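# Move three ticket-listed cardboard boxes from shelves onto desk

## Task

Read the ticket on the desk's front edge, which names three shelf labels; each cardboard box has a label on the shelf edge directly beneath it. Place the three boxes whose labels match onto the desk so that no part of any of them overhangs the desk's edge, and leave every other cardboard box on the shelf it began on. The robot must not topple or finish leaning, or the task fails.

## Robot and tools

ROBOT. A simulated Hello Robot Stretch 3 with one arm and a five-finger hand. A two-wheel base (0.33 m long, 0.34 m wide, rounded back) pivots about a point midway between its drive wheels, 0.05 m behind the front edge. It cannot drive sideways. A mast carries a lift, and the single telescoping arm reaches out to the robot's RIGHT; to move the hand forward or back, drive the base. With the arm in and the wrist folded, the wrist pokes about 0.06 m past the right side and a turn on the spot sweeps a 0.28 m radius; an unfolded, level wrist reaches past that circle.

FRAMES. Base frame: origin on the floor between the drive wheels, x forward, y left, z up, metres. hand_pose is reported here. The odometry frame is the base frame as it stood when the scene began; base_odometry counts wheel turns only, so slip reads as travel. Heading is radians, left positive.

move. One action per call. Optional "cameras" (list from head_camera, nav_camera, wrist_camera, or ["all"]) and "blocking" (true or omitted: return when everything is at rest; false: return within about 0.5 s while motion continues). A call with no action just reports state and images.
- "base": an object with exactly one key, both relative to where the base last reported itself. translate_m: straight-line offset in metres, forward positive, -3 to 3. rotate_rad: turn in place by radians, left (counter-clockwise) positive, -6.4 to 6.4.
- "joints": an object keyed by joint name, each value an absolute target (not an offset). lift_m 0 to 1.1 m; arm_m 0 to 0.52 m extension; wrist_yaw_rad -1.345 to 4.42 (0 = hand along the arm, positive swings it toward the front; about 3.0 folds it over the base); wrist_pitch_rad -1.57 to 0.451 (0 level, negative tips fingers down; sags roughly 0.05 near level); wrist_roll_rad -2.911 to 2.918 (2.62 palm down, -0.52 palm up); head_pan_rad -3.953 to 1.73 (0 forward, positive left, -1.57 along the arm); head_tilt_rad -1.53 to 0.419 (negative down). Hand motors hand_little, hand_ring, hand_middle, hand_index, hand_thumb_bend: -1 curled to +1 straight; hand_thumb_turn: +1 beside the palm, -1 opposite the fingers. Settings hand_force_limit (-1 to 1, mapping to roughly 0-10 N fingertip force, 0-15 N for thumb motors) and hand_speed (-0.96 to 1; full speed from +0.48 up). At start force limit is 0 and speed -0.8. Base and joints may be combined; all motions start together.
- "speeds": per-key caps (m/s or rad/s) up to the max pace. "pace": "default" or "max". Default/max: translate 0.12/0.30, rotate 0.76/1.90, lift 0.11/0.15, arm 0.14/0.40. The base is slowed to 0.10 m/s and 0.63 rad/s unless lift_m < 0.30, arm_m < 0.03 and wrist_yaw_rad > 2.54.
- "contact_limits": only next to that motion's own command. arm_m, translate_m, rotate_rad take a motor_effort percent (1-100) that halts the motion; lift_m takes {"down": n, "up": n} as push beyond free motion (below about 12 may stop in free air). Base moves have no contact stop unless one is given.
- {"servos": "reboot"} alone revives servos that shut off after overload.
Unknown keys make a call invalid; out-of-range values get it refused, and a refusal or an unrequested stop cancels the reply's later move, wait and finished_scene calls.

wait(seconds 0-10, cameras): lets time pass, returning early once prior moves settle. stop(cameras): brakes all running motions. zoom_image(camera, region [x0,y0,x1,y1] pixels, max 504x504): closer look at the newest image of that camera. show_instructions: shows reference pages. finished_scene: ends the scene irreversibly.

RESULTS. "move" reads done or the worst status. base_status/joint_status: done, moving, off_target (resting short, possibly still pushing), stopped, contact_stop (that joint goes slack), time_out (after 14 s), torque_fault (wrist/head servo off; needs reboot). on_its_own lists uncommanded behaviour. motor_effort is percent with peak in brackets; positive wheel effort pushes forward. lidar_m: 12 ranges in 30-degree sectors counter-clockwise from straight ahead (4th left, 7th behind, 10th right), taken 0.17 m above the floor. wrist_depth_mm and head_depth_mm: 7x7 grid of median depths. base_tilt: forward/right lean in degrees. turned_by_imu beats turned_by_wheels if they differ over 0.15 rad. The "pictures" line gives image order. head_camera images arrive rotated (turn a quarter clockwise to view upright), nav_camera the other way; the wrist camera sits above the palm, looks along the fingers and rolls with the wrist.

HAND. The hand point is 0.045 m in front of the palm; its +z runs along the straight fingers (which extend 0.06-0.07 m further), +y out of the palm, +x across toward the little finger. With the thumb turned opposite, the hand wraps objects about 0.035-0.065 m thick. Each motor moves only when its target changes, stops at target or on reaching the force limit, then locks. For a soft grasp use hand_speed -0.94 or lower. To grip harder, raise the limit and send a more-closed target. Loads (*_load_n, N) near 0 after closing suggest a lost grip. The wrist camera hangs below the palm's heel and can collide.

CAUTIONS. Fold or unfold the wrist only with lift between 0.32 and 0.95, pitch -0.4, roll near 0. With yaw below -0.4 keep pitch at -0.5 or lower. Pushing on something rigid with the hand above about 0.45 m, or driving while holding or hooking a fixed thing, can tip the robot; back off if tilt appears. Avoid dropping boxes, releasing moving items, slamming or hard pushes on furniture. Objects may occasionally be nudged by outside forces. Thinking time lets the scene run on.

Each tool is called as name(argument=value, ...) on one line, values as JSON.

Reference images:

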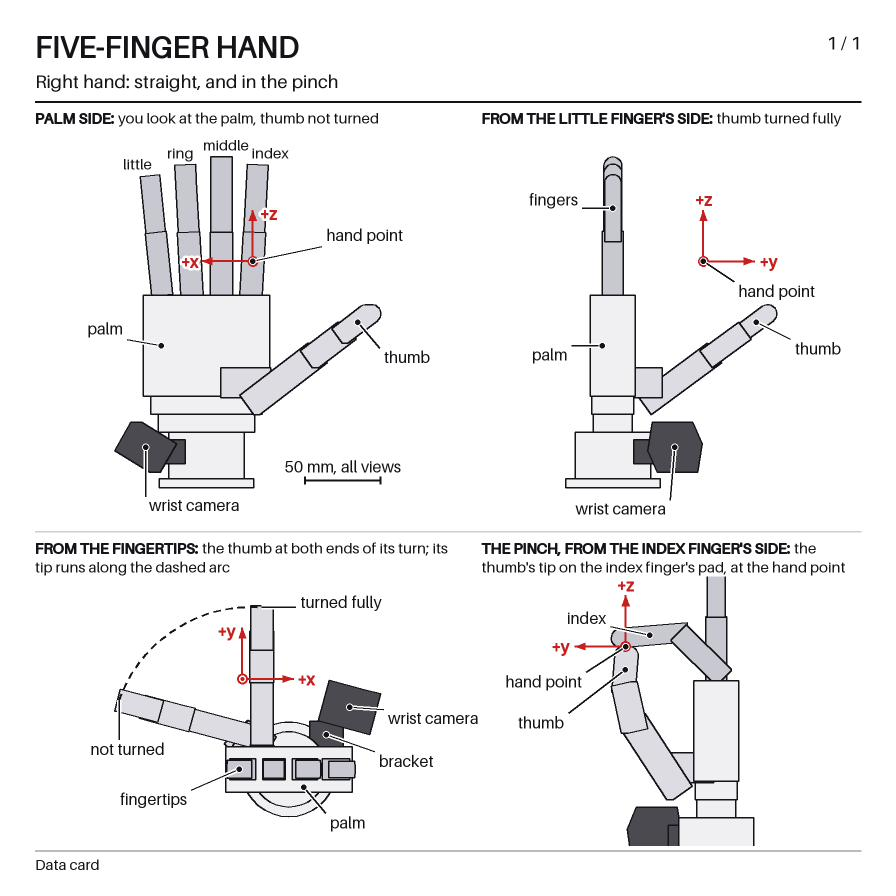

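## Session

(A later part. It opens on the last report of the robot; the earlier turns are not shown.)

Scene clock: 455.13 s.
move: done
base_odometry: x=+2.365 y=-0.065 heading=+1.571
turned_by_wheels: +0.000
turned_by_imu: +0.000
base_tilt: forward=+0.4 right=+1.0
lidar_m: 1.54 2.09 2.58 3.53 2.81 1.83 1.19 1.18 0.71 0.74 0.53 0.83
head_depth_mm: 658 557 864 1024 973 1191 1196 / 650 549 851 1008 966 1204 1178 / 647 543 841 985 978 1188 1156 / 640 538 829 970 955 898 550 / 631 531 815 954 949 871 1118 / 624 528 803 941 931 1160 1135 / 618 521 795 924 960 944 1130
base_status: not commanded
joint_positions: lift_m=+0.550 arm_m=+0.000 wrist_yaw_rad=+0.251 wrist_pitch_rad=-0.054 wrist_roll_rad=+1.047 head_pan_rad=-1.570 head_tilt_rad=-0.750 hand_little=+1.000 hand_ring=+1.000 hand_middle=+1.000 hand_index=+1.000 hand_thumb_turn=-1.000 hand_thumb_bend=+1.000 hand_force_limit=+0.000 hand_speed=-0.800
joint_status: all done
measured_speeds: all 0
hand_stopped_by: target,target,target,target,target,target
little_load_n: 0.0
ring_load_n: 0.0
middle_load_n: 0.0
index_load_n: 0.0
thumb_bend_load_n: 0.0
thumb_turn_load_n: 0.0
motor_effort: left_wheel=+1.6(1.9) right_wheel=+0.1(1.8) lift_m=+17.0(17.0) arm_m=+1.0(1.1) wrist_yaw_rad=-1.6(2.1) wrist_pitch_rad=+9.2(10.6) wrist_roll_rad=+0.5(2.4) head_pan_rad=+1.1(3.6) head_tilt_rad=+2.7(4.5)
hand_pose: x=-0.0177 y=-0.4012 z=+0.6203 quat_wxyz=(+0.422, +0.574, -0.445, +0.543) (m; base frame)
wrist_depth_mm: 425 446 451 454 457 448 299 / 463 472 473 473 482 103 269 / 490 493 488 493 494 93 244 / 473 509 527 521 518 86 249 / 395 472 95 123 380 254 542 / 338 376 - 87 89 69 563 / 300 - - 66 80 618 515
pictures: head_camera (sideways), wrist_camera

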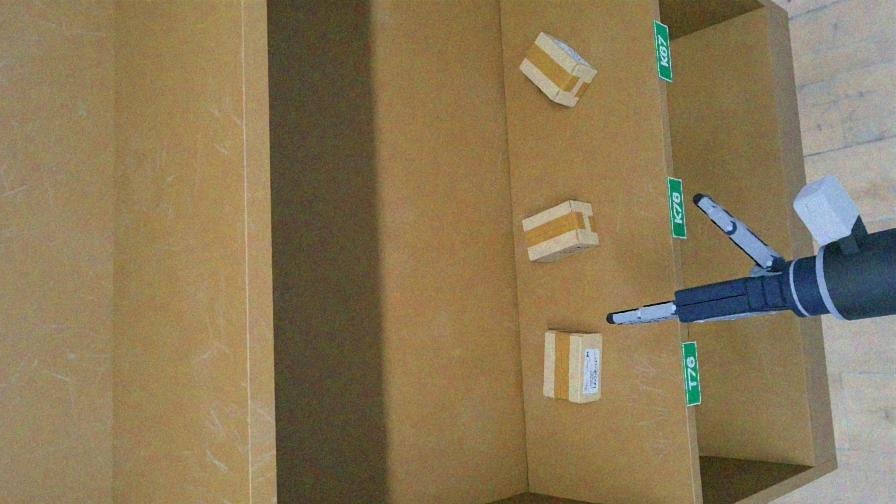

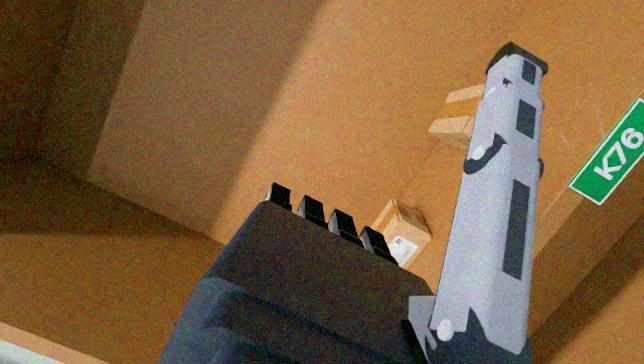

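move(joints={"lift_m": 0.62, "arm_m": 0.15}, cameras=["head_camera"])

Scene clock: 492.20 s.
move: done
base_odometry: x=+2.365 y=-0.065 heading=+1.571
turned_by_wheels: +0.000
turned_by_imu: +0.000
base_tilt: forward=+0.5 right=+1.0
lidar_m: 1.54 2.09 2.59 3.54 2.81 1.83 1.19 1.19 0.71 0.74 0.53 0.83
head_depth_mm: 660 555 866 1026 973 1185 1187 / 654 550 851 1007 967 491 419 / 644 543 840 987 966 484 1164 / 639 539 829 975 702 525 1147 / 632 533 812 936 930 1167 1146 / 624 528 803 938 932 1159 1133 / 619 521 794 924 957 945 1135
base_status: not commanded
joint_positions: lift_m=+0.620 arm_m=+0.150 wrist_yaw_rad=+0.251 wrist_pitch_rad=-0.051 wrist_roll_rad=+1.048 head_pan_rad=-1.570 head_tilt_rad=-0.750 hand_little=+1.000 hand_ring=+1.000 hand_middle=+1.000 hand_index=+1.000 hand_thumb_turn=-1.000 hand_thumb_bend=+1.000 hand_force_limit=+0.000 hand_speed=-0.800
joint_status: all done
measured_speeds: all 0
hand_stopped_by: target,target,target,target,target,target
little_load_n: 0.0
ring_load_n: 0.0
middle_load_n: 0.0
index_load_n: 0.0
thumb_bend_load_n: 0.0
thumb_turn_load_n: 0.0
motor_effort: left_wheel=+1.6(1.9) right_wheel=+0.3(1.3) lift_m=+36.8(39.7) arm_m=+19.5(26.9) wrist_yaw_rad=-0.3(2.3) wrist_pitch_rad=+8.8(9.8) wrist_roll_rad=+0.6(1.0) head_pan_rad=+0.1(1.5) head_tilt_rad=+2.8(3.8)
hand_pose: x=-0.0176 y=-0.5514 z=+0.6908 quat_wxyz=(+0.422, +0.573, -0.445, +0.544) (m; base frame)
wrist_depth_mm: 315 318 317 320 317 318 321 / 330 330 332 333 333 104 330 / 347 347 347 350 349 92 328 / 362 365 361 364 367 85 248 / 383 383 97 124 378 278 252 / 360 399 - 87 89 69 259 / 313 - - 67 80 284 242
pictures: head_camera (sideways)

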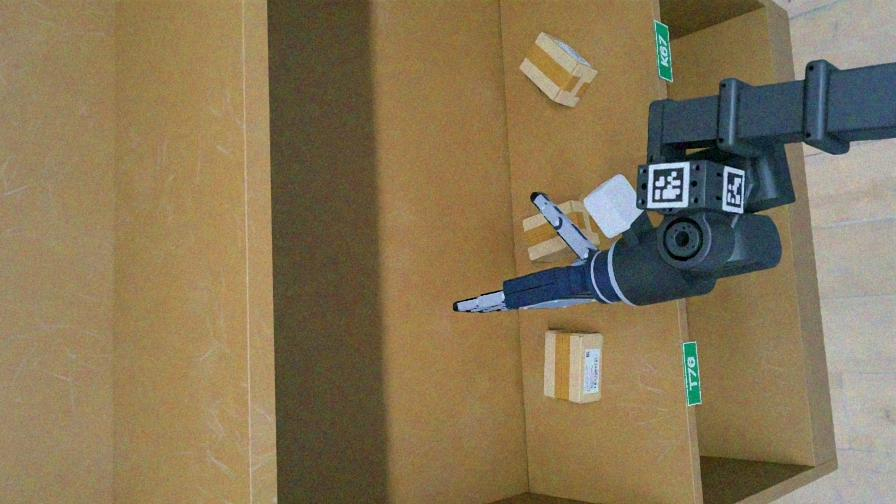

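zoom_image(camera="head_camera", region=[500, 150, 720, 420])

Scaled by 1.867 from the camera's 896x504 image, which has a finer 1280x720 frame.

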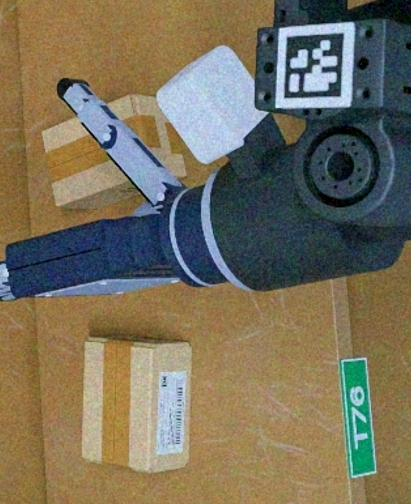

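move(base={"translate_m": -0.049}, joints={"arm_m": 0.105, "wrist_yaw_rad": 0.24})

move(joints={"lift_m": 0.475}, contact_limits={"lift_m": {"down": 15}}, cameras=["head_camera", "wrist_camera"])

zoom_image(camera="head_camera", region=[480, 120, 720, 360])

Scene clock: 551.43 s.
move: done
base_odometry: x=+2.365 y=-0.114 heading=+1.571
turned_by_wheels: +0.000
turned_by_imu: +0.000
base_tilt: forward=+0.4 right=+1.1
lidar_m: 1.59 2.14 2.64 3.31 2.72 1.78 1.14 1.14 0.68 0.75 0.56 0.87
head_depth_mm: 667 554 868 1030 997 1173 1203 / 658 549 860 1011 959 910 421 / 651 543 847 998 982 488 473 / 645 537 835 978 936 554 1119 / 639 530 824 957 934 1171 1141 / 630 525 814 949 926 1158 1135 / 624 520 801 931 960 1131 1133
base_status: done
joint_positions: lift_m=+0.620 arm_m=+0.105 wrist_yaw_rad=+0.241 wrist_pitch_rad=-0.051 wrist_roll_rad=+1.048 head_pan_rad=-1.570 head_tilt_rad=-0.750 hand_little=+1.000 hand_ring=+1.000 hand_middle=+1.000 hand_index=+1.000 hand_thumb_turn=-1.000 hand_thumb_bend=+1.000 hand_force_limit=+0.000 hand_speed=-0.800
joint_status: all done
measured_speeds: all 0
hand_stopped_by: target,target,target,target,target,target
little_load_n: 0.0
ring_load_n: 0.0
middle_load_n: 0.0
index_load_n: 0.0
thumb_bend_load_n: 0.0
thumb_turn_load_n: 0.5
motor_effort: left_wheel=-11.5(12.7) right_wheel=-0.5(10.1) lift_m=+36.2(37.8) arm_m=-17.7(27.9) wrist_yaw_rad=-1.6(6.0) wrist_pitch_rad=+8.7(9.3) wrist_roll_rad=+0.8(1.0) head_pan_rad=-0.4(0.7) head_tilt_rad=+1.6(3.5)
hand_pose: x=-0.0201 y=-0.5064 z=+0.6909 quat_wxyz=(+0.425, +0.571, -0.447, +0.542) (m; base frame)
wrist_depth_mm: 341 361 362 364 370 369 368 / 369 380 380 385 381 103 368 / 386 398 398 402 401 93 332 / 417 415 417 413 421 86 300 / 439 441 94 124 425 273 273 / 407 452 - 87 89 69 260 / 354 - - 66 80 286 241
pictures: none

Scene clock: 553.60 s.
move: done
base_odometry: x=+2.365 y=-0.114 heading=+1.571
turned_by_wheels: +0.000
turned_by_imu: +0.000
base_tilt: forward=+0.4 right=+1.1
lidar_m: 1.59 2.14 2.65 3.31 2.71 1.79 1.14 1.14 0.68 0.75 0.56 0.87
head_depth_mm: 665 555 873 1026 994 1175 1197 / 658 548 860 1010 959 1206 1182 / 651 543 848 995 981 1200 561 / 642 537 832 980 946 751 596 / 637 532 821 962 968 1168 1141 / 630 527 811 949 929 1157 1134 / 625 520 803 931 961 1137 1126
base_status: not commanded
joint_positions: lift_m=+0.475 arm_m=+0.105 wrist_yaw_rad=+0.241 wrist_pitch_rad=-0.051 wrist_roll_rad=+1.048 head_pan_rad=-1.570 head_tilt_rad=-0.750 hand_little=+1.000 hand_ring=+1.000 hand_middle=+1.000 hand_index=+1.000 hand_thumb_turn=-1.000 hand_thumb_bend=+1.000 hand_force_limit=+0.000 hand_speed=-0.800
joint_status: all done
measured_speeds: all 0
hand_stopped_by: target,target,target,target,target,target
little_load_n: 0.0
ring_load_n: 0.0
middle_load_n: 0.0
index_load_n: 0.0
thumb_bend_load_n: 0.0
thumb_turn_load_n: 0.5
motor_effort: left_wheel=-11.2(11.7) right_wheel=+0.2(1.1) lift_m=+15.7(33.0) arm_m=-2.7(17.8) wrist_yaw_rad=-1.0(2.6) wrist_pitch_rad=+8.6(9.2) wrist_roll_rad=+0.8(1.1) head_pan_rad=-0.7(0.9) head_tilt_rad=+2.2(3.3)
contact_limits: lift_m down 15 (down: maximum 72; up: maximum 65)
hand_pose: x=-0.0201 y=-0.5064 z=+0.5460 quat_wxyz=(+0.425, +0.571, -0.447, +0.542) (m; base frame)
wrist_depth_mm: 362 363 364 362 367 303 191 / 377 379 379 376 382 103 174 / 394 398 397 400 295 92 157 / 416 411 422 414 292 86 146 / 429 438 93 124 307 153 153 / 409 445 - 87 89 69 437 / 355 - - 66 80 498 454
pictures: head_camera (sideways), wrist_camera

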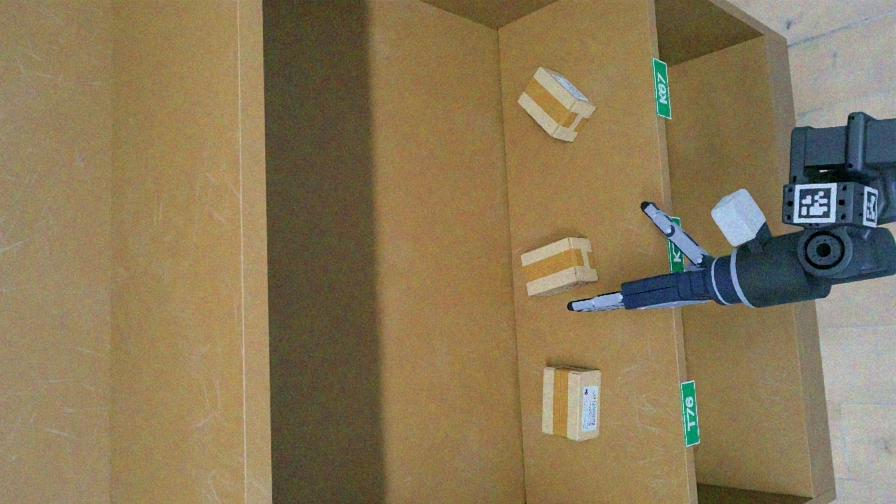

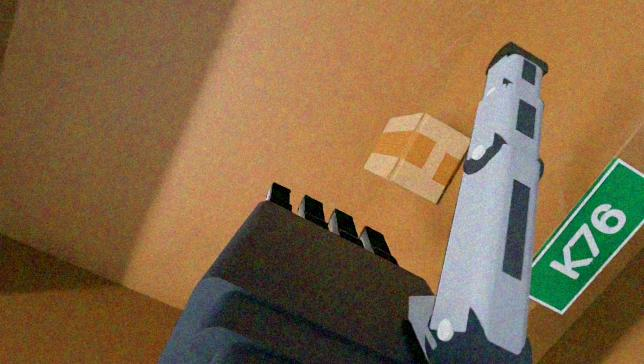

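Scaled by 2.100 from the camera's 896x504 image, which has a finer 1280x720 frame.

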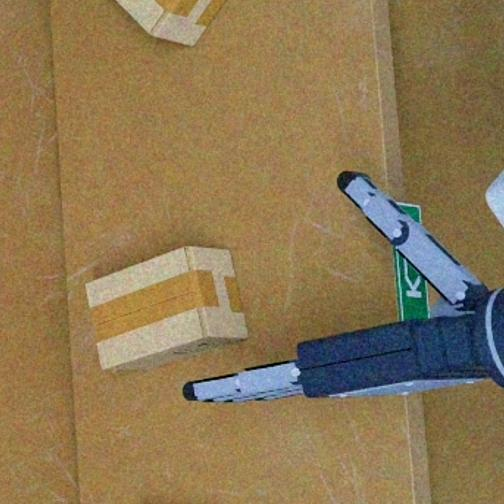

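move(base={"translate_m": -0.014}, joints={"wrist_yaw_rad": 0.29})

move(joints={"lift_m": 0.458}, speeds={"lift_m": 0.03}, contact_limits={"lift_m": {"down": 13}}, cameras=["head_camera"])

zoom_image(camera="head_camera", region=[480, 120, 720, 360])

Scene clock: 607.93 s.
move: done
base_odometry: x=+2.365 y=-0.128 heading=+1.570
turned_by_wheels: +0.000
turned_by_imu: +0.000
base_tilt: forward=+0.4 right=+1.1
lidar_m: 1.60 2.16 2.66 3.52 2.69 1.77 1.13 1.13 0.68 0.75 0.57 0.88
head_depth_mm: 668 555 877 1007 993 1140 1197 / 661 548 860 1022 968 1225 1166 / 651 544 848 999 984 1199 562 / 646 537 833 985 950 768 595 / 637 533 825 966 957 889 1142 / 632 527 816 951 929 1161 1143 / 625 520 801 933 962 1162 1127
base_status: done
joint_positions: lift_m=+0.475 arm_m=+0.105 wrist_yaw_rad=+0.289 wrist_pitch_rad=-0.051 wrist_roll_rad=+1.048 head_pan_rad=-1.570 head_tilt_rad=-0.750 hand_little=+1.000 hand_ring=+1.000 hand_middle=+1.000 hand_index=+1.000 hand_thumb_turn=-1.000 hand_thumb_bend=+1.000 hand_force_limit=+0.000 hand_speed=-0.800
joint_status: all done
measured_speeds: all 0
hand_stopped_by: target,target,target,target,target,target
little_load_n: 0.0
ring_load_n: 0.0
middle_load_n: 0.0
index_load_n: 0.0
thumb_bend_load_n: 0.0
thumb_turn_load_n: 0.0
motor_effort: left_wheel=-11.5(14.6) right_wheel=-0.1(6.9) lift_m=+16.1(16.2) arm_m=+19.3(20.0) wrist_yaw_rad=+1.7(4.0) wrist_pitch_rad=+8.6(9.3) wrist_roll_rad=+0.4(1.3) head_pan_rad=-0.8(1.4) head_tilt_rad=+0.8(2.5)
contact_limits: lift_m down 15 (down: maximum 72; up: maximum 65)
hand_pose: x=-0.0080 y=-0.5061 z=+0.5460 quat_wxyz=(+0.412, +0.581, -0.434, +0.552) (m; base frame)
wrist_depth_mm: 368 363 364 359 362 304 191 / 380 384 377 384 377 104 173 / 408 400 401 401 287 92 156 / 431 432 423 426 314 86 146 / 443 449 94 124 309 153 153 / 404 446 - 87 89 69 448 / 355 - - 66 80 509 448
pictures: none

Scene clock: 608.93 s.
move: done
base_odometry: x=+2.365 y=-0.128 heading=+1.570
turned_by_wheels: +0.000
turned_by_imu: +0.000
base_tilt: forward=+0.4 right=+1.1
lidar_m: 1.60 2.15 2.66 3.51 2.69 1.77 1.13 1.13 0.68 0.75 0.57 0.88
head_depth_mm: 668 555 872 1009 990 1141 1198 / 662 548 862 1015 964 1225 1170 / 654 544 848 999 982 1204 575 / 644 537 836 981 958 794 600 / 639 532 823 966 957 889 1143 / 633 526 813 947 928 1161 1134 / 624 522 803 933 957 1155 1126
base_status: not commanded
joint_positions: lift_m=+0.458 arm_m=+0.105 wrist_yaw_rad=+0.289 wrist_pitch_rad=-0.051 wrist_roll_rad=+1.048 head_pan_rad=-1.570 head_tilt_rad=-0.750 hand_little=+1.000 hand_ring=+1.000 hand_middle=+1.000 hand_index=+1.000 hand_thumb_turn=-1.000 hand_thumb_bend=+1.000 hand_force_limit=+0.000 hand_speed=-0.800
joint_status: all done
measured_speeds: all 0
hand_stopped_by: target,target,target,target,target,target
little_load_n: 0.0
ring_load_n: 0.0
middle_load_n: 0.0
index_load_n: 0.0
thumb_bend_load_n: 0.0
thumb_turn_load_n: 0.0
motor_effort: left_wheel=-11.3(11.6) right_wheel=+1.1(1.6) lift_m=+15.9(17.0) arm_m=+18.5(19.4) wrist_yaw_rad=+0.8(2.3) wrist_pitch_rad=+9.0(9.3) wrist_roll_rad=+0.5(1.0) head_pan_rad=-1.4(2.0) head_tilt_rad=+1.1(2.3)
contact_limits: lift_m down 13 (down: maximum 72; up: maximum 65)
hand_pose: x=-0.0080 y=-0.5061 z=+0.5290 quat_wxyz=(+0.412, +0.581, -0.434, +0.552) (m; base frame)
wrist_depth_mm: 367 360 363 356 362 263 167 / 389 379 382 378 373 104 151 / 403 404 398 399 249 92 140 / 428 430 421 419 266 85 144 / 446 456 94 127 270 83 434 / 399 447 - 87 89 69 458 / 351 - - 66 80 497 440
pictures: head_camera (sideways)

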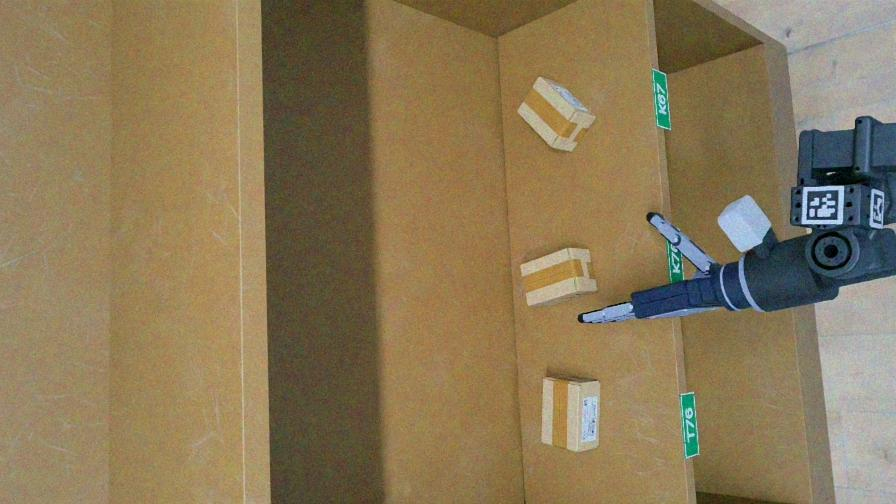

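Scaled by 2.100 from the camera's 896x504 image, which has a finer 1280x720 frame.

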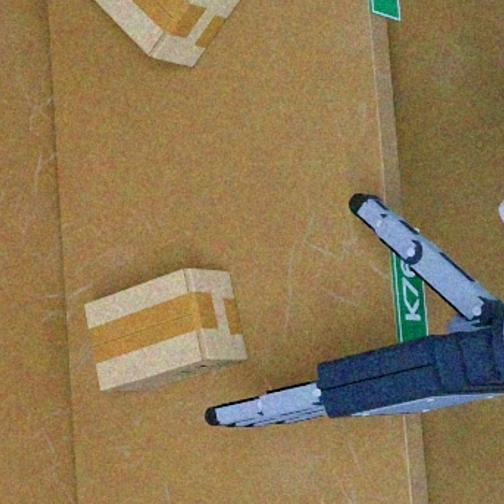

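move(base={"translate_m": 0.021}, joints={"arm_m": 0.175}, speeds={"arm_m": 0.05, "translate_m": 0.015}, contact_limits={"arm_m": 40}, cameras=["head_camera", "wrist_camera"])

zoom_image(camera="head_camera", region=[480, 120, 720, 360])

Scene clock: 618.70 s.
move: done
base_odometry: x=+2.365 y=-0.107 heading=+1.570
turned_by_wheels: +0.000
turned_by_imu: +0.000
base_tilt: forward=+0.4 right=+1.1
lidar_m: 1.58 2.14 2.63 3.32 2.74 1.78 1.15 1.15 0.69 0.75 0.56 0.86
head_depth_mm: 664 554 870 1028 995 1189 1195 / 659 550 857 1017 963 1211 1169 / 650 544 847 992 982 887 632 / 643 538 835 978 942 724 1146 / 637 532 820 966 951 1171 1148 / 628 527 810 942 926 1161 1138 / 622 521 799 935 958 1106 1130
base_status: done
joint_positions: lift_m=+0.458 arm_m=+0.175 wrist_yaw_rad=+0.289 wrist_pitch_rad=-0.051 wrist_roll_rad=+1.048 head_pan_rad=-1.570 head_tilt_rad=-0.750 hand_little=+1.000 hand_ring=+1.000 hand_middle=+1.000 hand_index=+1.000 hand_thumb_turn=-1.000 hand_thumb_bend=+1.000 hand_force_limit=+0.000 hand_speed=-0.800
joint_status: all done
measured_speeds: all 0
hand_stopped_by: target,target,target,target,target,target
little_load_n: 0.0
ring_load_n: 0.0
middle_load_n: 0.0
index_load_n: 0.0
thumb_bend_load_n: 0.0
thumb_turn_load_n: 0.0
motor_effort: left_wheel=+6.7(10.1) right_wheel=+3.7(11.2) lift_m=+17.2(17.8) arm_m=+19.2(25.5) wrist_yaw_rad=+0.5(2.3) wrist_pitch_rad=+8.8(9.2) wrist_roll_rad=+0.4(1.3) head_pan_rad=-2.2(2.7) head_tilt_rad=+0.5(2.7)
contact_limits: arm_m 40 (drawing in: default 42, maximum 57; extending or still: default 49, maximum 68); lift_m down 13 (down: maximum 72; up: maximum 65)
hand_pose: x=-0.0080 y=-0.5761 z=+0.5290 quat_wxyz=(+0.412, +0.581, -0.434, +0.552) (m; base frame)
wrist_depth_mm: 302 300 296 296 296 262 168 / 317 315 313 316 309 104 151 / 330 330 332 330 206 93 137 / 354 349 350 347 193 85 125 / 377 373 96 124 259 132 115 / 382 393 - 87 89 69 108 / 341 - - 66 80 119 98
pictures: head_camera (sideways), wrist_camera

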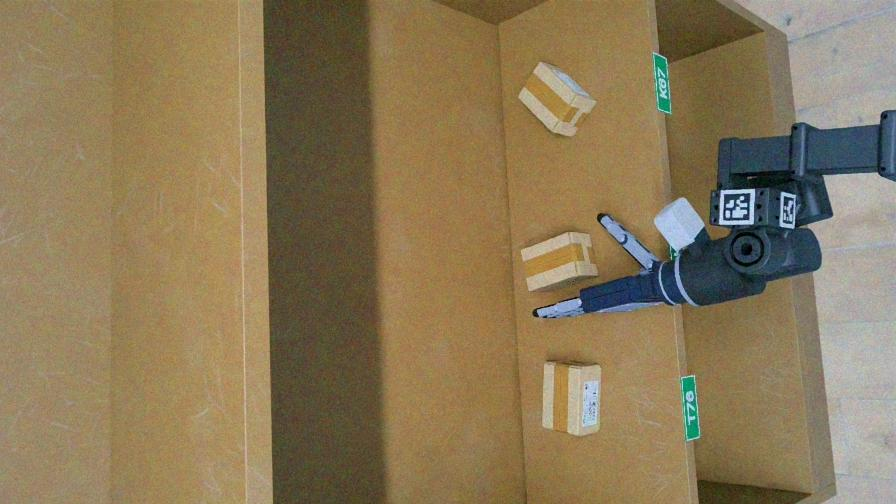

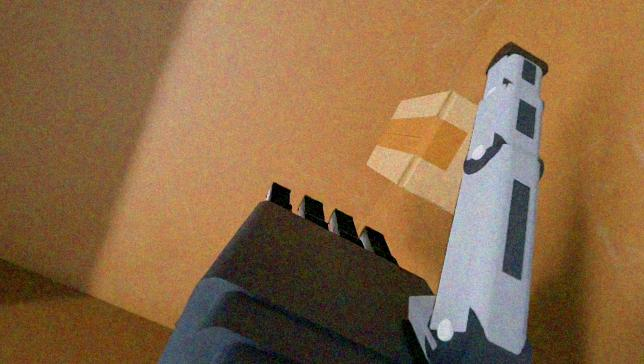

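Scaled by 2.100 from the camera's 896x504 image, which has a finer 1280x720 frame.

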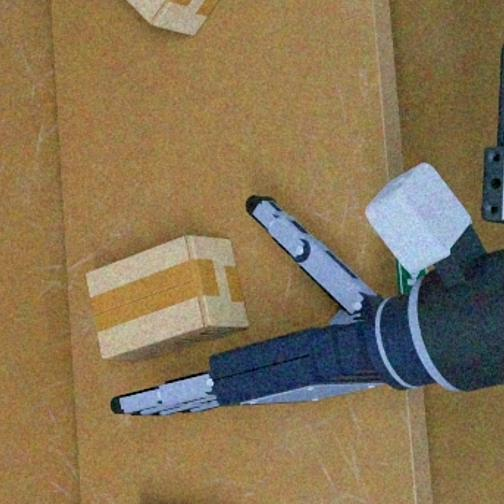

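move(base={"translate_m": -0.013}, speeds={"translate_m": 0.03})

move(base={"translate_m": 0.008}, joints={"arm_m": 0.20}, speeds={"arm_m": 0.03, "translate_m": 0.01}, contact_limits={"arm_m": 40}, cameras=["head_camera", "wrist_camera"])

zoom_image(camera="head_camera", region=[480, 160, 660, 340])

Scene clock: 664.20 s.
move: done
base_odometry: x=+2.365 y=-0.120 heading=+1.570
turned_by_wheels: +0.000
turned_by_imu: +0.000
base_tilt: forward=+0.4 right=+1.1
lidar_m: 1.59 2.15 2.65 3.52 2.70 1.78 1.14 1.14 0.68 0.75 0.56 0.88
head_depth_mm: 668 556 873 1017 998 1166 1198 / 658 547 859 1010 962 1204 1169 / 654 542 852 997 986 894 635 / 645 538 836 984 951 726 1140 / 638 532 824 964 950 1168 1139 / 631 526 812 949 926 1163 1142 / 625 520 803 933 954 1154 1129
base_status: done
joint_positions: lift_m=+0.458 arm_m=+0.175 wrist_yaw_rad=+0.289 wrist_pitch_rad=-0.051 wrist_roll_rad=+1.048 head_pan_rad=-1.570 head_tilt_rad=-0.750 hand_little=+1.000 hand_ring=+1.000 hand_middle=+1.000 hand_index=+1.000 hand_thumb_turn=-1.000 hand_thumb_bend=+1.000 hand_force_limit=+0.000 hand_speed=-0.800
joint_status: not commanded
measured_speeds: all 0
hand_stopped_by: target,target,target,target,target,target
little_load_n: 0.0
ring_load_n: 0.0
middle_load_n: 0.0
index_load_n: 0.0
thumb_bend_load_n: 0.0
thumb_turn_load_n: 0.5
motor_effort: left_wheel=-8.4(9.6) right_wheel=-2.8(8.7) lift_m=+17.6(18.5) arm_m=+9.4(12.2) wrist_yaw_rad=+1.7(2.3) wrist_pitch_rad=+8.7(9.2) wrist_roll_rad=+0.4(1.1) head_pan_rad=-2.3(3.0) head_tilt_rad=+0.1(1.5)
contact_limits: arm_m 40 (drawing in: default 42, maximum 57; extending or still: default 49, maximum 68); lift_m down 13 (down: maximum 72; up: maximum 65)
hand_pose: x=-0.0080 y=-0.5761 z=+0.5290 quat_wxyz=(+0.412, +0.581, -0.434, +0.552) (m; base frame)
wrist_depth_mm: 302 302 303 300 301 264 167 / 316 317 320 314 315 104 151 / 332 333 333 332 221 92 137 / 359 351 348 350 185 86 125 / 378 377 96 123 250 131 116 / 398 398 - 87 89 69 108 / 356 - - 66 80 117 98
pictures: none

Scene clock: 665.53 s.
move: done
base_odometry: x=+2.365 y=-0.112 heading=+1.570
turned_by_wheels: +0.000
turned_by_imu: +0.000
base_tilt: forward=+0.4 right=+1.1
lidar_m: 1.59 2.14 2.63 3.53 2.72 1.78 1.14 1.14 0.68 0.75 0.56 0.87
head_depth_mm: 666 555 871 1030 993 1179 1191 / 657 549 860 1015 957 1209 1170 / 651 542 845 996 982 648 653 / 644 537 834 976 935 721 1155 / 637 533 822 961 946 1171 1146 / 628 525 813 945 926 1156 1141 / 623 522 801 942 962 1132 1124
base_status: done
joint_positions: lift_m=+0.458 arm_m=+0.200 wrist_yaw_rad=+0.289 wrist_pitch_rad=-0.051 wrist_roll_rad=+1.048 head_pan_rad=-1.570 head_tilt_rad=-0.750 hand_little=+1.000 hand_ring=+1.000 hand_middle=+1.000 hand_index=+1.000 hand_thumb_turn=-1.000 hand_thumb_bend=+1.000 hand_force_limit=+0.000 hand_speed=-0.800
joint_status: all done
measured_speeds: all 0
hand_stopped_by: target,target,target,target,target,target
little_load_n: 0.0
ring_load_n: 0.0
middle_load_n: 0.0
index_load_n: 0.0
thumb_bend_load_n: 0.0
thumb_turn_load_n: 0.5
motor_effort: left_wheel=+5.6(8.4) right_wheel=+4.0(8.8) lift_m=+18.4(18.7) arm_m=+19.9(26.2) wrist_yaw_rad=-0.1(2.1) wrist_pitch_rad=+8.7(9.3) wrist_roll_rad=+0.8(1.0) head_pan_rad=-2.7(3.0) head_tilt_rad=+0.8(1.4)
contact_limits: arm_m 40 (drawing in: default 42, maximum 57; extending or still: default 49, maximum 68); lift_m down 13 (down: maximum 72; up: maximum 65)
hand_pose: x=-0.0079 y=-0.6011 z=+0.5290 quat_wxyz=(+0.412, +0.581, -0.433, +0.552) (m; base frame)
wrist_depth_mm: 281 277 276 276 276 263 167 / 292 289 292 287 290 103 151 / 309 309 304 306 220 93 137 / 330 325 323 319 173 85 125 / 348 348 96 123 249 131 116 / 366 364 - 87 89 69 108 / 348 - - 66 80 118 98
pictures: head_camera (sideways), wrist_camera

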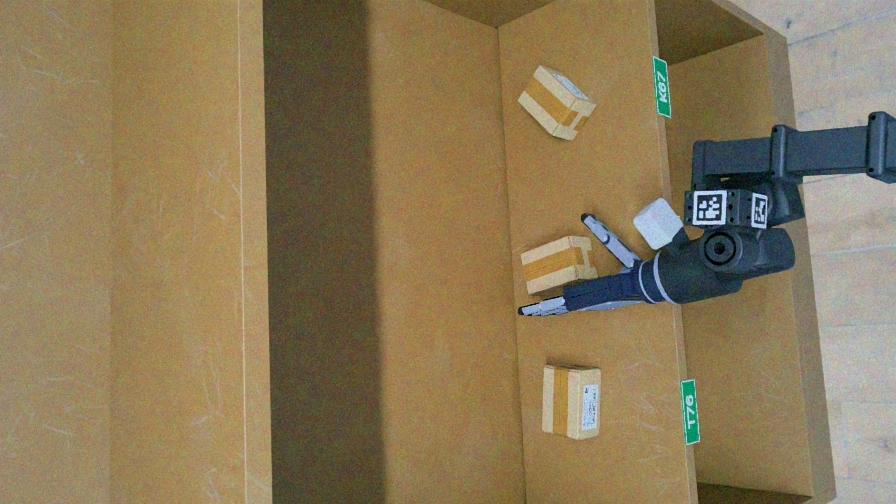

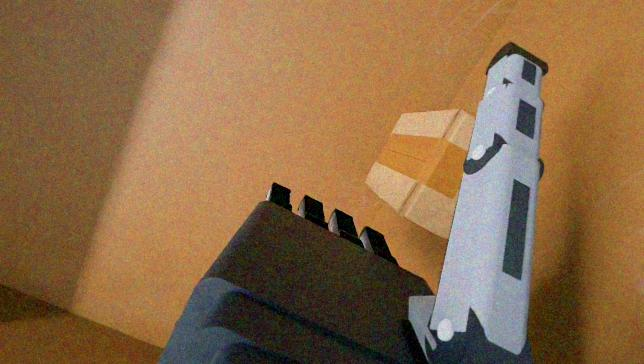

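Scaled by 2.800 from the camera's 896x504 image, which has a finer 1280x720 frame.

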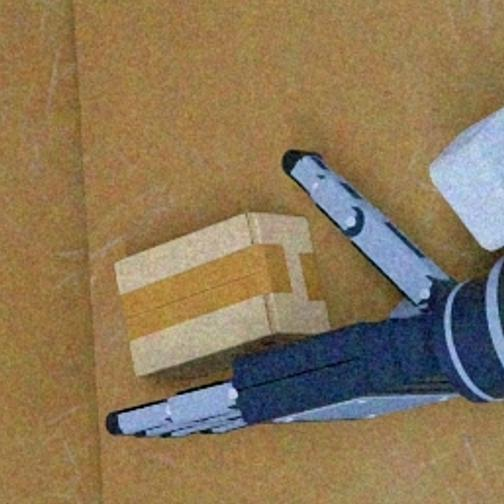

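move(base={"translate_m": 0.0085}, joints={"arm_m": 0.228}, speeds={"arm_m": 0.03, "translate_m": 0.01}, contact_limits={"arm_m": 40})

move(joints={"hand_thumb_bend": -0.6, "hand_speed": -0.9, "hand_force_limit": -0.4}, cameras=["head_camera", "wrist_camera"])

zoom_image(camera="head_camera", region=[480, 160, 660, 340])

Scene clock: 682.43 s.
move: done
base_odometry: x=+2.365 y=-0.104 heading=+1.570
turned_by_wheels: +0.000
turned_by_imu: +0.000
base_tilt: forward=+0.4 right=+1.1
lidar_m: 1.58 2.13 2.63 3.31 2.75 1.79 1.15 1.15 0.69 0.75 0.56 0.86
head_depth_mm: 665 555 866 1025 991 1187 1195 / 659 550 855 1009 965 1208 1173 / 649 544 843 993 980 664 1128 / 642 538 831 976 933 705 1155 / 636 531 821 957 949 1190 1147 / 628 527 808 946 927 1166 1135 / 622 520 797 932 957 1097 1121
base_status: done
joint_positions: lift_m=+0.458 arm_m=+0.228 wrist_yaw_rad=+0.289 wrist_pitch_rad=-0.051 wrist_roll_rad=+1.048 head_pan_rad=-1.570 head_tilt_rad=-0.750 hand_little=+1.000 hand_ring=+1.000 hand_middle=+1.000 hand_index=+1.000 hand_thumb_turn=-1.000 hand_thumb_bend=+1.000 hand_force_limit=+0.000 hand_speed=-0.800
joint_status: all done
measured_speeds: all 0
hand_stopped_by: target,target,target,target,target,target
little_load_n: 0.0
ring_load_n: 0.0
middle_load_n: 0.0
index_load_n: 0.0
thumb_bend_load_n: 0.0
thumb_turn_load_n: 0.0
motor_effort: left_wheel=+5.6(9.5) right_wheel=+4.3(8.4) lift_m=+19.2(19.4) arm_m=+19.5(27.8) wrist_yaw_rad=+1.2(1.9) wrist_pitch_rad=+8.6(9.2) wrist_roll_rad=+1.0(1.0) head_pan_rad=-3.1(3.8) head_tilt_rad=-0.6(2.1)
contact_limits: arm_m 40 (drawing in: default 42, maximum 57; extending or still: default 49, maximum 68); lift_m down 13 (down: maximum 72; up: maximum 65)
hand_pose: x=-0.0079 y=-0.6291 z=+0.5290 quat_wxyz=(+0.412, +0.581, -0.433, +0.552) (m; base frame)
wrist_depth_mm: 253 251 249 251 251 244 166 / 265 266 266 262 261 104 150 / 278 280 277 278 211 92 135 / 296 293 294 291 172 86 125 / 315 315 96 124 176 131 115 / 334 330 - 87 89 69 108 / 347 - - 67 80 117 98
pictures: none

Scene clock: 689.07 s.
move: off_target
base_odometry: x=+2.365 y=-0.104 heading=+1.570
turned_by_wheels: +0.000
turned_by_imu: +0.000
base_tilt: forward=+0.4 right=+1.2
lidar_m: 1.58 2.13 2.63 3.32 2.75 1.79 1.15 1.15 0.69 0.75 0.56 0.86
head_depth_mm: 665 556 868 1036 989 1185 1211 / 658 549 859 1009 964 1209 1172 / 648 543 846 997 979 665 1128 / 643 536 831 974 947 706 1160 / 635 531 819 961 949 1181 1146 / 628 527 811 943 930 1161 1142 / 621 522 800 934 961 1095 1130
base_status: not commanded
joint_positions: lift_m=+0.458 arm_m=+0.228 wrist_yaw_rad=+0.289 wrist_pitch_rad=-0.051 wrist_roll_rad=+1.048 head_pan_rad=-1.570 head_tilt_rad=-0.750 hand_little=+1.000 hand_ring=+1.000 hand_middle=+1.000 hand_index=+1.000 hand_thumb_turn=-1.000 hand_thumb_bend=+0.269 hand_force_limit=-0.400 hand_speed=-0.900
joint_status: hand_thumb_bend off_target (ended at +0.269, target -0.600); the others done
measured_speeds: all 0
hand_stopped_by: target,target,target,target,force,target
little_load_n: 0.0
ring_load_n: 0.0
middle_load_n: 0.0
index_load_n: 0.0
thumb_bend_load_n: 4.5
thumb_turn_load_n: 0.0
motor_effort: left_wheel=+5.8(6.2) right_wheel=+2.4(4.1) lift_m=+20.0(20.9) arm_m=+16.3(19.6) wrist_yaw_rad=+1.4(2.6) wrist_pitch_rad=+8.8(9.5) wrist_roll_rad=+0.7(1.2) head_pan_rad=-3.6(3.7) head_tilt_rad=-1.1(1.8)
contact_limits: arm_m 40 (drawing in: default 42, maximum 57; extending or still: default 49, maximum 68); lift_m down 13 (down: maximum 72; up: maximum 65)
hand_pose: x=-0.0079 y=-0.6291 z=+0.5290 quat_wxyz=(+0.412, +0.581, -0.433, +0.552) (m; base frame)
wrist_depth_mm: 252 251 251 252 251 243 167 / 263 265 264 262 262 224 151 / 281 284 277 280 269 190 137 / 296 295 295 289 175 149 125 / 315 311 97 123 154 133 116 / 336 330 - 87 103 121 108 / 345 - - 67 80 118 98
pictures: head_camera (sideways), wrist_camera

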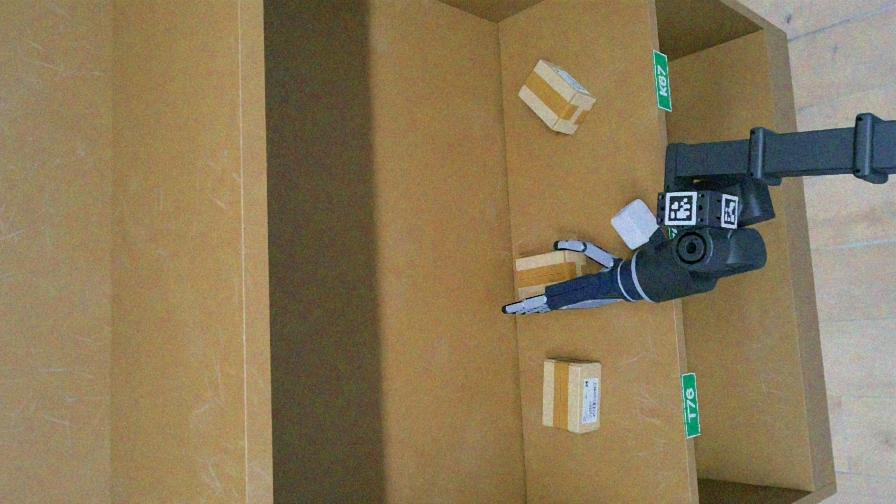

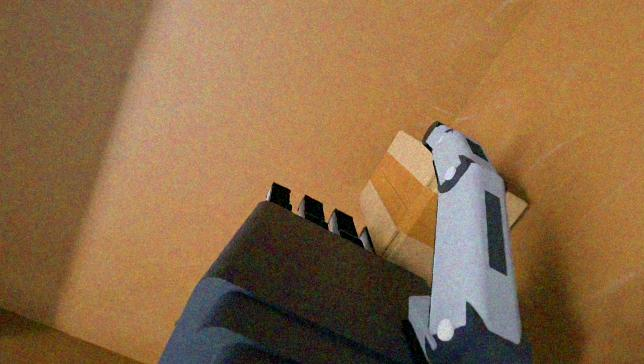

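Scaled by 2.800 from the camera's 896x504 image, which has a finer 1280x720 frame.

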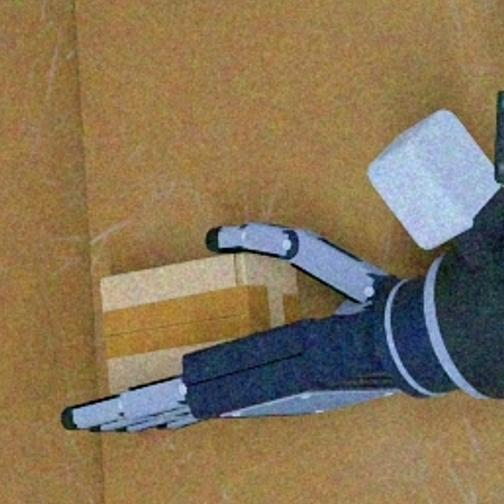

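move(joints={"hand_index":0.6,"hand_middle":0.6,"hand_ring":0.6,"hand_little":0.6,"hand_speed":-0.9,"hand_force_limit":-0.2}, cameras=["head_camera","wrist_camera"])

Scene clock: 720.07 s.
move: off_target
base_odometry: x=+2.365 y=-0.104 heading=+1.570
turned_by_wheels: +0.000
turned_by_imu: +0.000
base_tilt: forward=+0.4 right=+1.1
lidar_m: 1.58 2.12 2.64 3.52 2.76 1.79 1.15 1.15 0.69 0.75 0.56 0.86
head_depth_mm: 664 556 873 1029 995 1191 1196 / 657 549 860 1013 967 1207 1173 / 650 544 848 995 980 664 1126 / 642 539 832 974 943 708 1161 / 636 532 824 965 948 1189 1150 / 629 527 811 947 927 1160 1137 / 621 521 797 932 962 1095 1124
base_status: not commanded
joint_positions: lift_m=+0.458 arm_m=+0.228 wrist_yaw_rad=+0.289 wrist_pitch_rad=-0.051 wrist_roll_rad=+1.049 head_pan_rad=-1.570 head_tilt_rad=-0.750 hand_little=+0.600 hand_ring=+0.600 hand_middle=+0.600 hand_index=+0.882 hand_thumb_turn=-1.000 hand_thumb_bend=+0.270 hand_force_limit=-0.200 hand_speed=-0.900
joint_status: hand_index off_target (ended at +0.882, target +0.600); the others done
measured_speeds: all 0
hand_stopped_by: target,target,target,force,force,target
little_load_n: 0.0
ring_load_n: 0.0
middle_load_n: 0.0
index_load_n: 5.5
thumb_bend_load_n: 8.5
thumb_turn_load_n: -1.0
motor_effort: left_wheel=+6.2(6.2) right_wheel=+2.6(3.9) lift_m=+21.2(21.7) arm_m=+14.1(15.0) wrist_yaw_rad=+1.6(2.1) wrist_pitch_rad=+8.5(9.4) wrist_roll_rad=+0.2(0.8) head_pan_rad=-3.2(3.6) head_tilt_rad=-2.0(2.8)
contact_limits: arm_m 40 (drawing in: default 42, maximum 57; extending or still: default 49, maximum 68); lift_m down 13 (down: maximum 72; up: maximum 65)
hand_pose: x=-0.0078 y=-0.6291 z=+0.5290 quat_wxyz=(+0.412, +0.581, -0.434, +0.552) (m; base frame)
wrist_depth_mm: 249 249 251 250 247 244 166 / 265 263 266 262 262 225 150 / 278 279 278 278 271 190 137 / 295 297 296 188 176 149 125 / 314 316 97 123 152 133 116 / 335 331 - 87 102 120 108 / 348 - - 67 80 117 98
pictures: head_camera (sideways), wrist_camera

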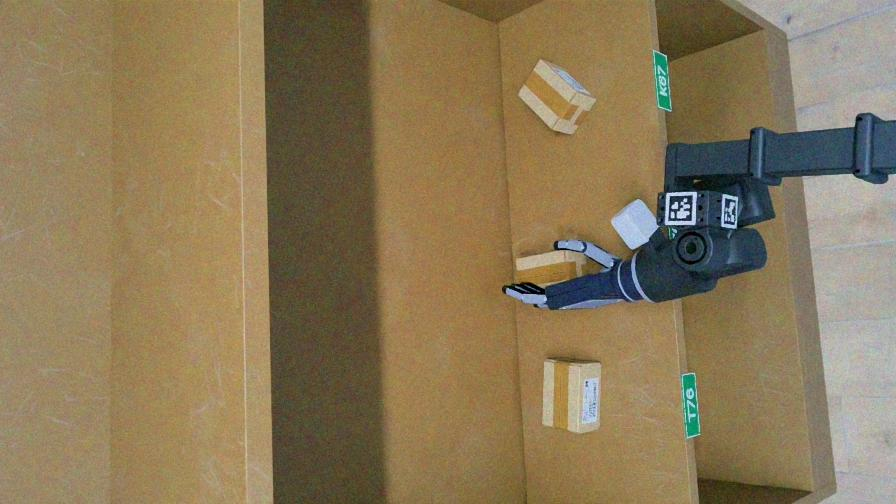

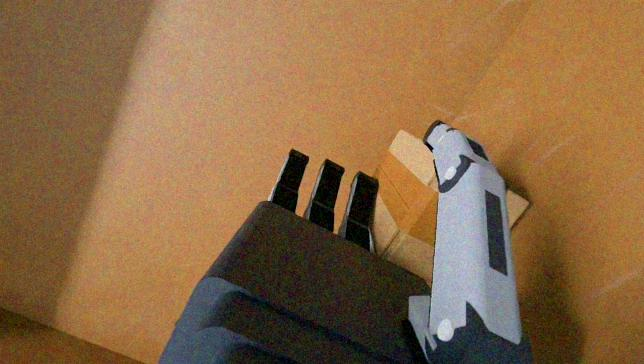

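move(joints={"lift_m":0.498}, speeds={"lift_m":0.03}, cameras=["head_camera","wrist_camera"])

zoom_image(camera="head_camera", region=[450, 200, 700, 340])

Scene clock: 726.80 s.
move: done
base_odometry: x=+2.365 y=-0.104 heading=+1.570
turned_by_wheels: +0.000
turned_by_imu: +0.000
base_tilt: forward=+0.4 right=+1.1
lidar_m: 1.57 2.13 2.62 3.55 2.76 1.79 1.15 1.15 0.69 0.75 0.55 0.86
head_depth_mm: 666 556 868 1028 995 1188 1194 / 658 549 860 1013 962 1182 1152 / 650 544 847 993 982 630 1151 / 642 538 830 972 915 683 1161 / 635 532 824 960 949 1194 1149 / 627 526 807 949 929 1163 1143 / 622 521 798 929 962 1096 1125
base_status: not commanded
joint_positions: lift_m=+0.498 arm_m=+0.228 wrist_yaw_rad=+0.289 wrist_pitch_rad=-0.056 wrist_roll_rad=+1.050 head_pan_rad=-1.570 head_tilt_rad=-0.750 hand_little=+0.600 hand_ring=+0.600 hand_middle=+0.600 hand_index=+0.882 hand_thumb_turn=-1.000 hand_thumb_bend=+0.270 hand_force_limit=-0.200 hand_speed=-0.900
joint_status: all done
measured_speeds: all 0
hand_stopped_by: target,target,target,force,force,target
little_load_n: 0.0
ring_load_n: 0.0
middle_load_n: 0.0
index_load_n: 5.5
thumb_bend_load_n: 8.5
thumb_turn_load_n: -0.5
motor_effort: left_wheel=+5.8(6.2) right_wheel=+1.9(3.8) lift_m=+37.3(39.5) arm_m=+11.4(12.5) wrist_yaw_rad=+0.2(2.2) wrist_pitch_rad=+9.7(10.5) wrist_roll_rad=+0.0(0.5) head_pan_rad=-3.0(3.6) head_tilt_rad=-1.3(2.9)
contact_limits: arm_m 40 (drawing in: default 42, maximum 57; extending or still: default 49, maximum 68)
hand_pose: x=-0.0079 y=-0.6287 z=+0.5675 quat_wxyz=(+0.410, +0.582, -0.435, +0.551) (m; base frame)
wrist_depth_mm: 251 251 252 251 253 250 215 / 264 264 261 265 261 260 202 / 279 279 276 276 271 251 183 / 294 296 291 187 172 199 170 / 314 312 96 123 154 175 158 / 333 329 - 87 102 75 143 / 345 - - 66 80 158 137
pictures: head_camera (sideways), wrist_camera

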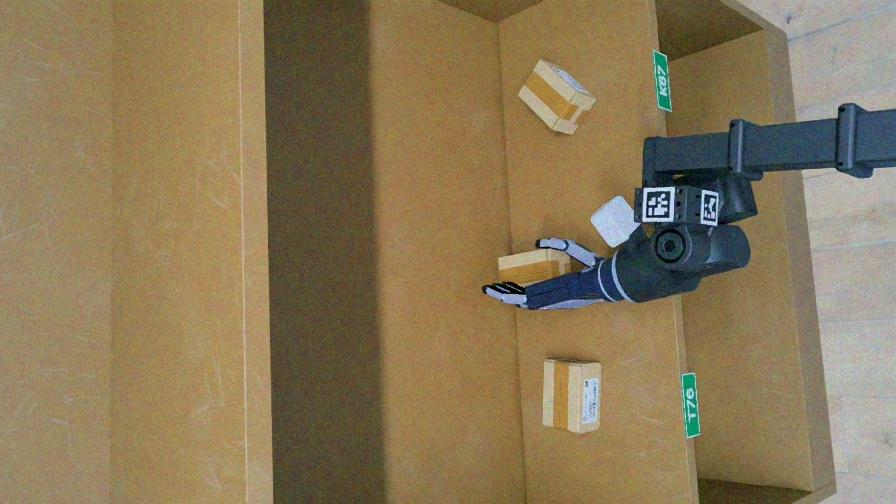

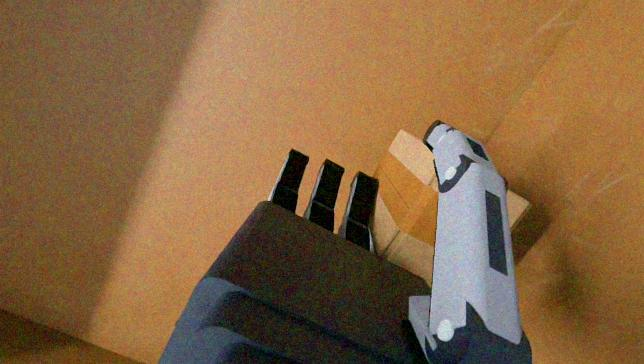

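Scaled by 2.016 from the camera's 896x504 image, which has a finer 1280x720 frame.

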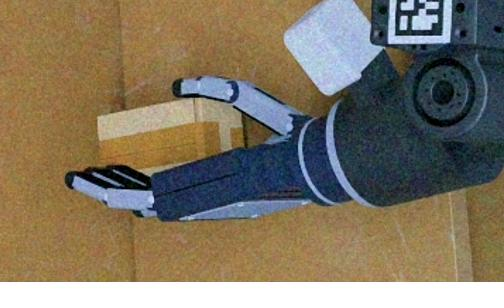

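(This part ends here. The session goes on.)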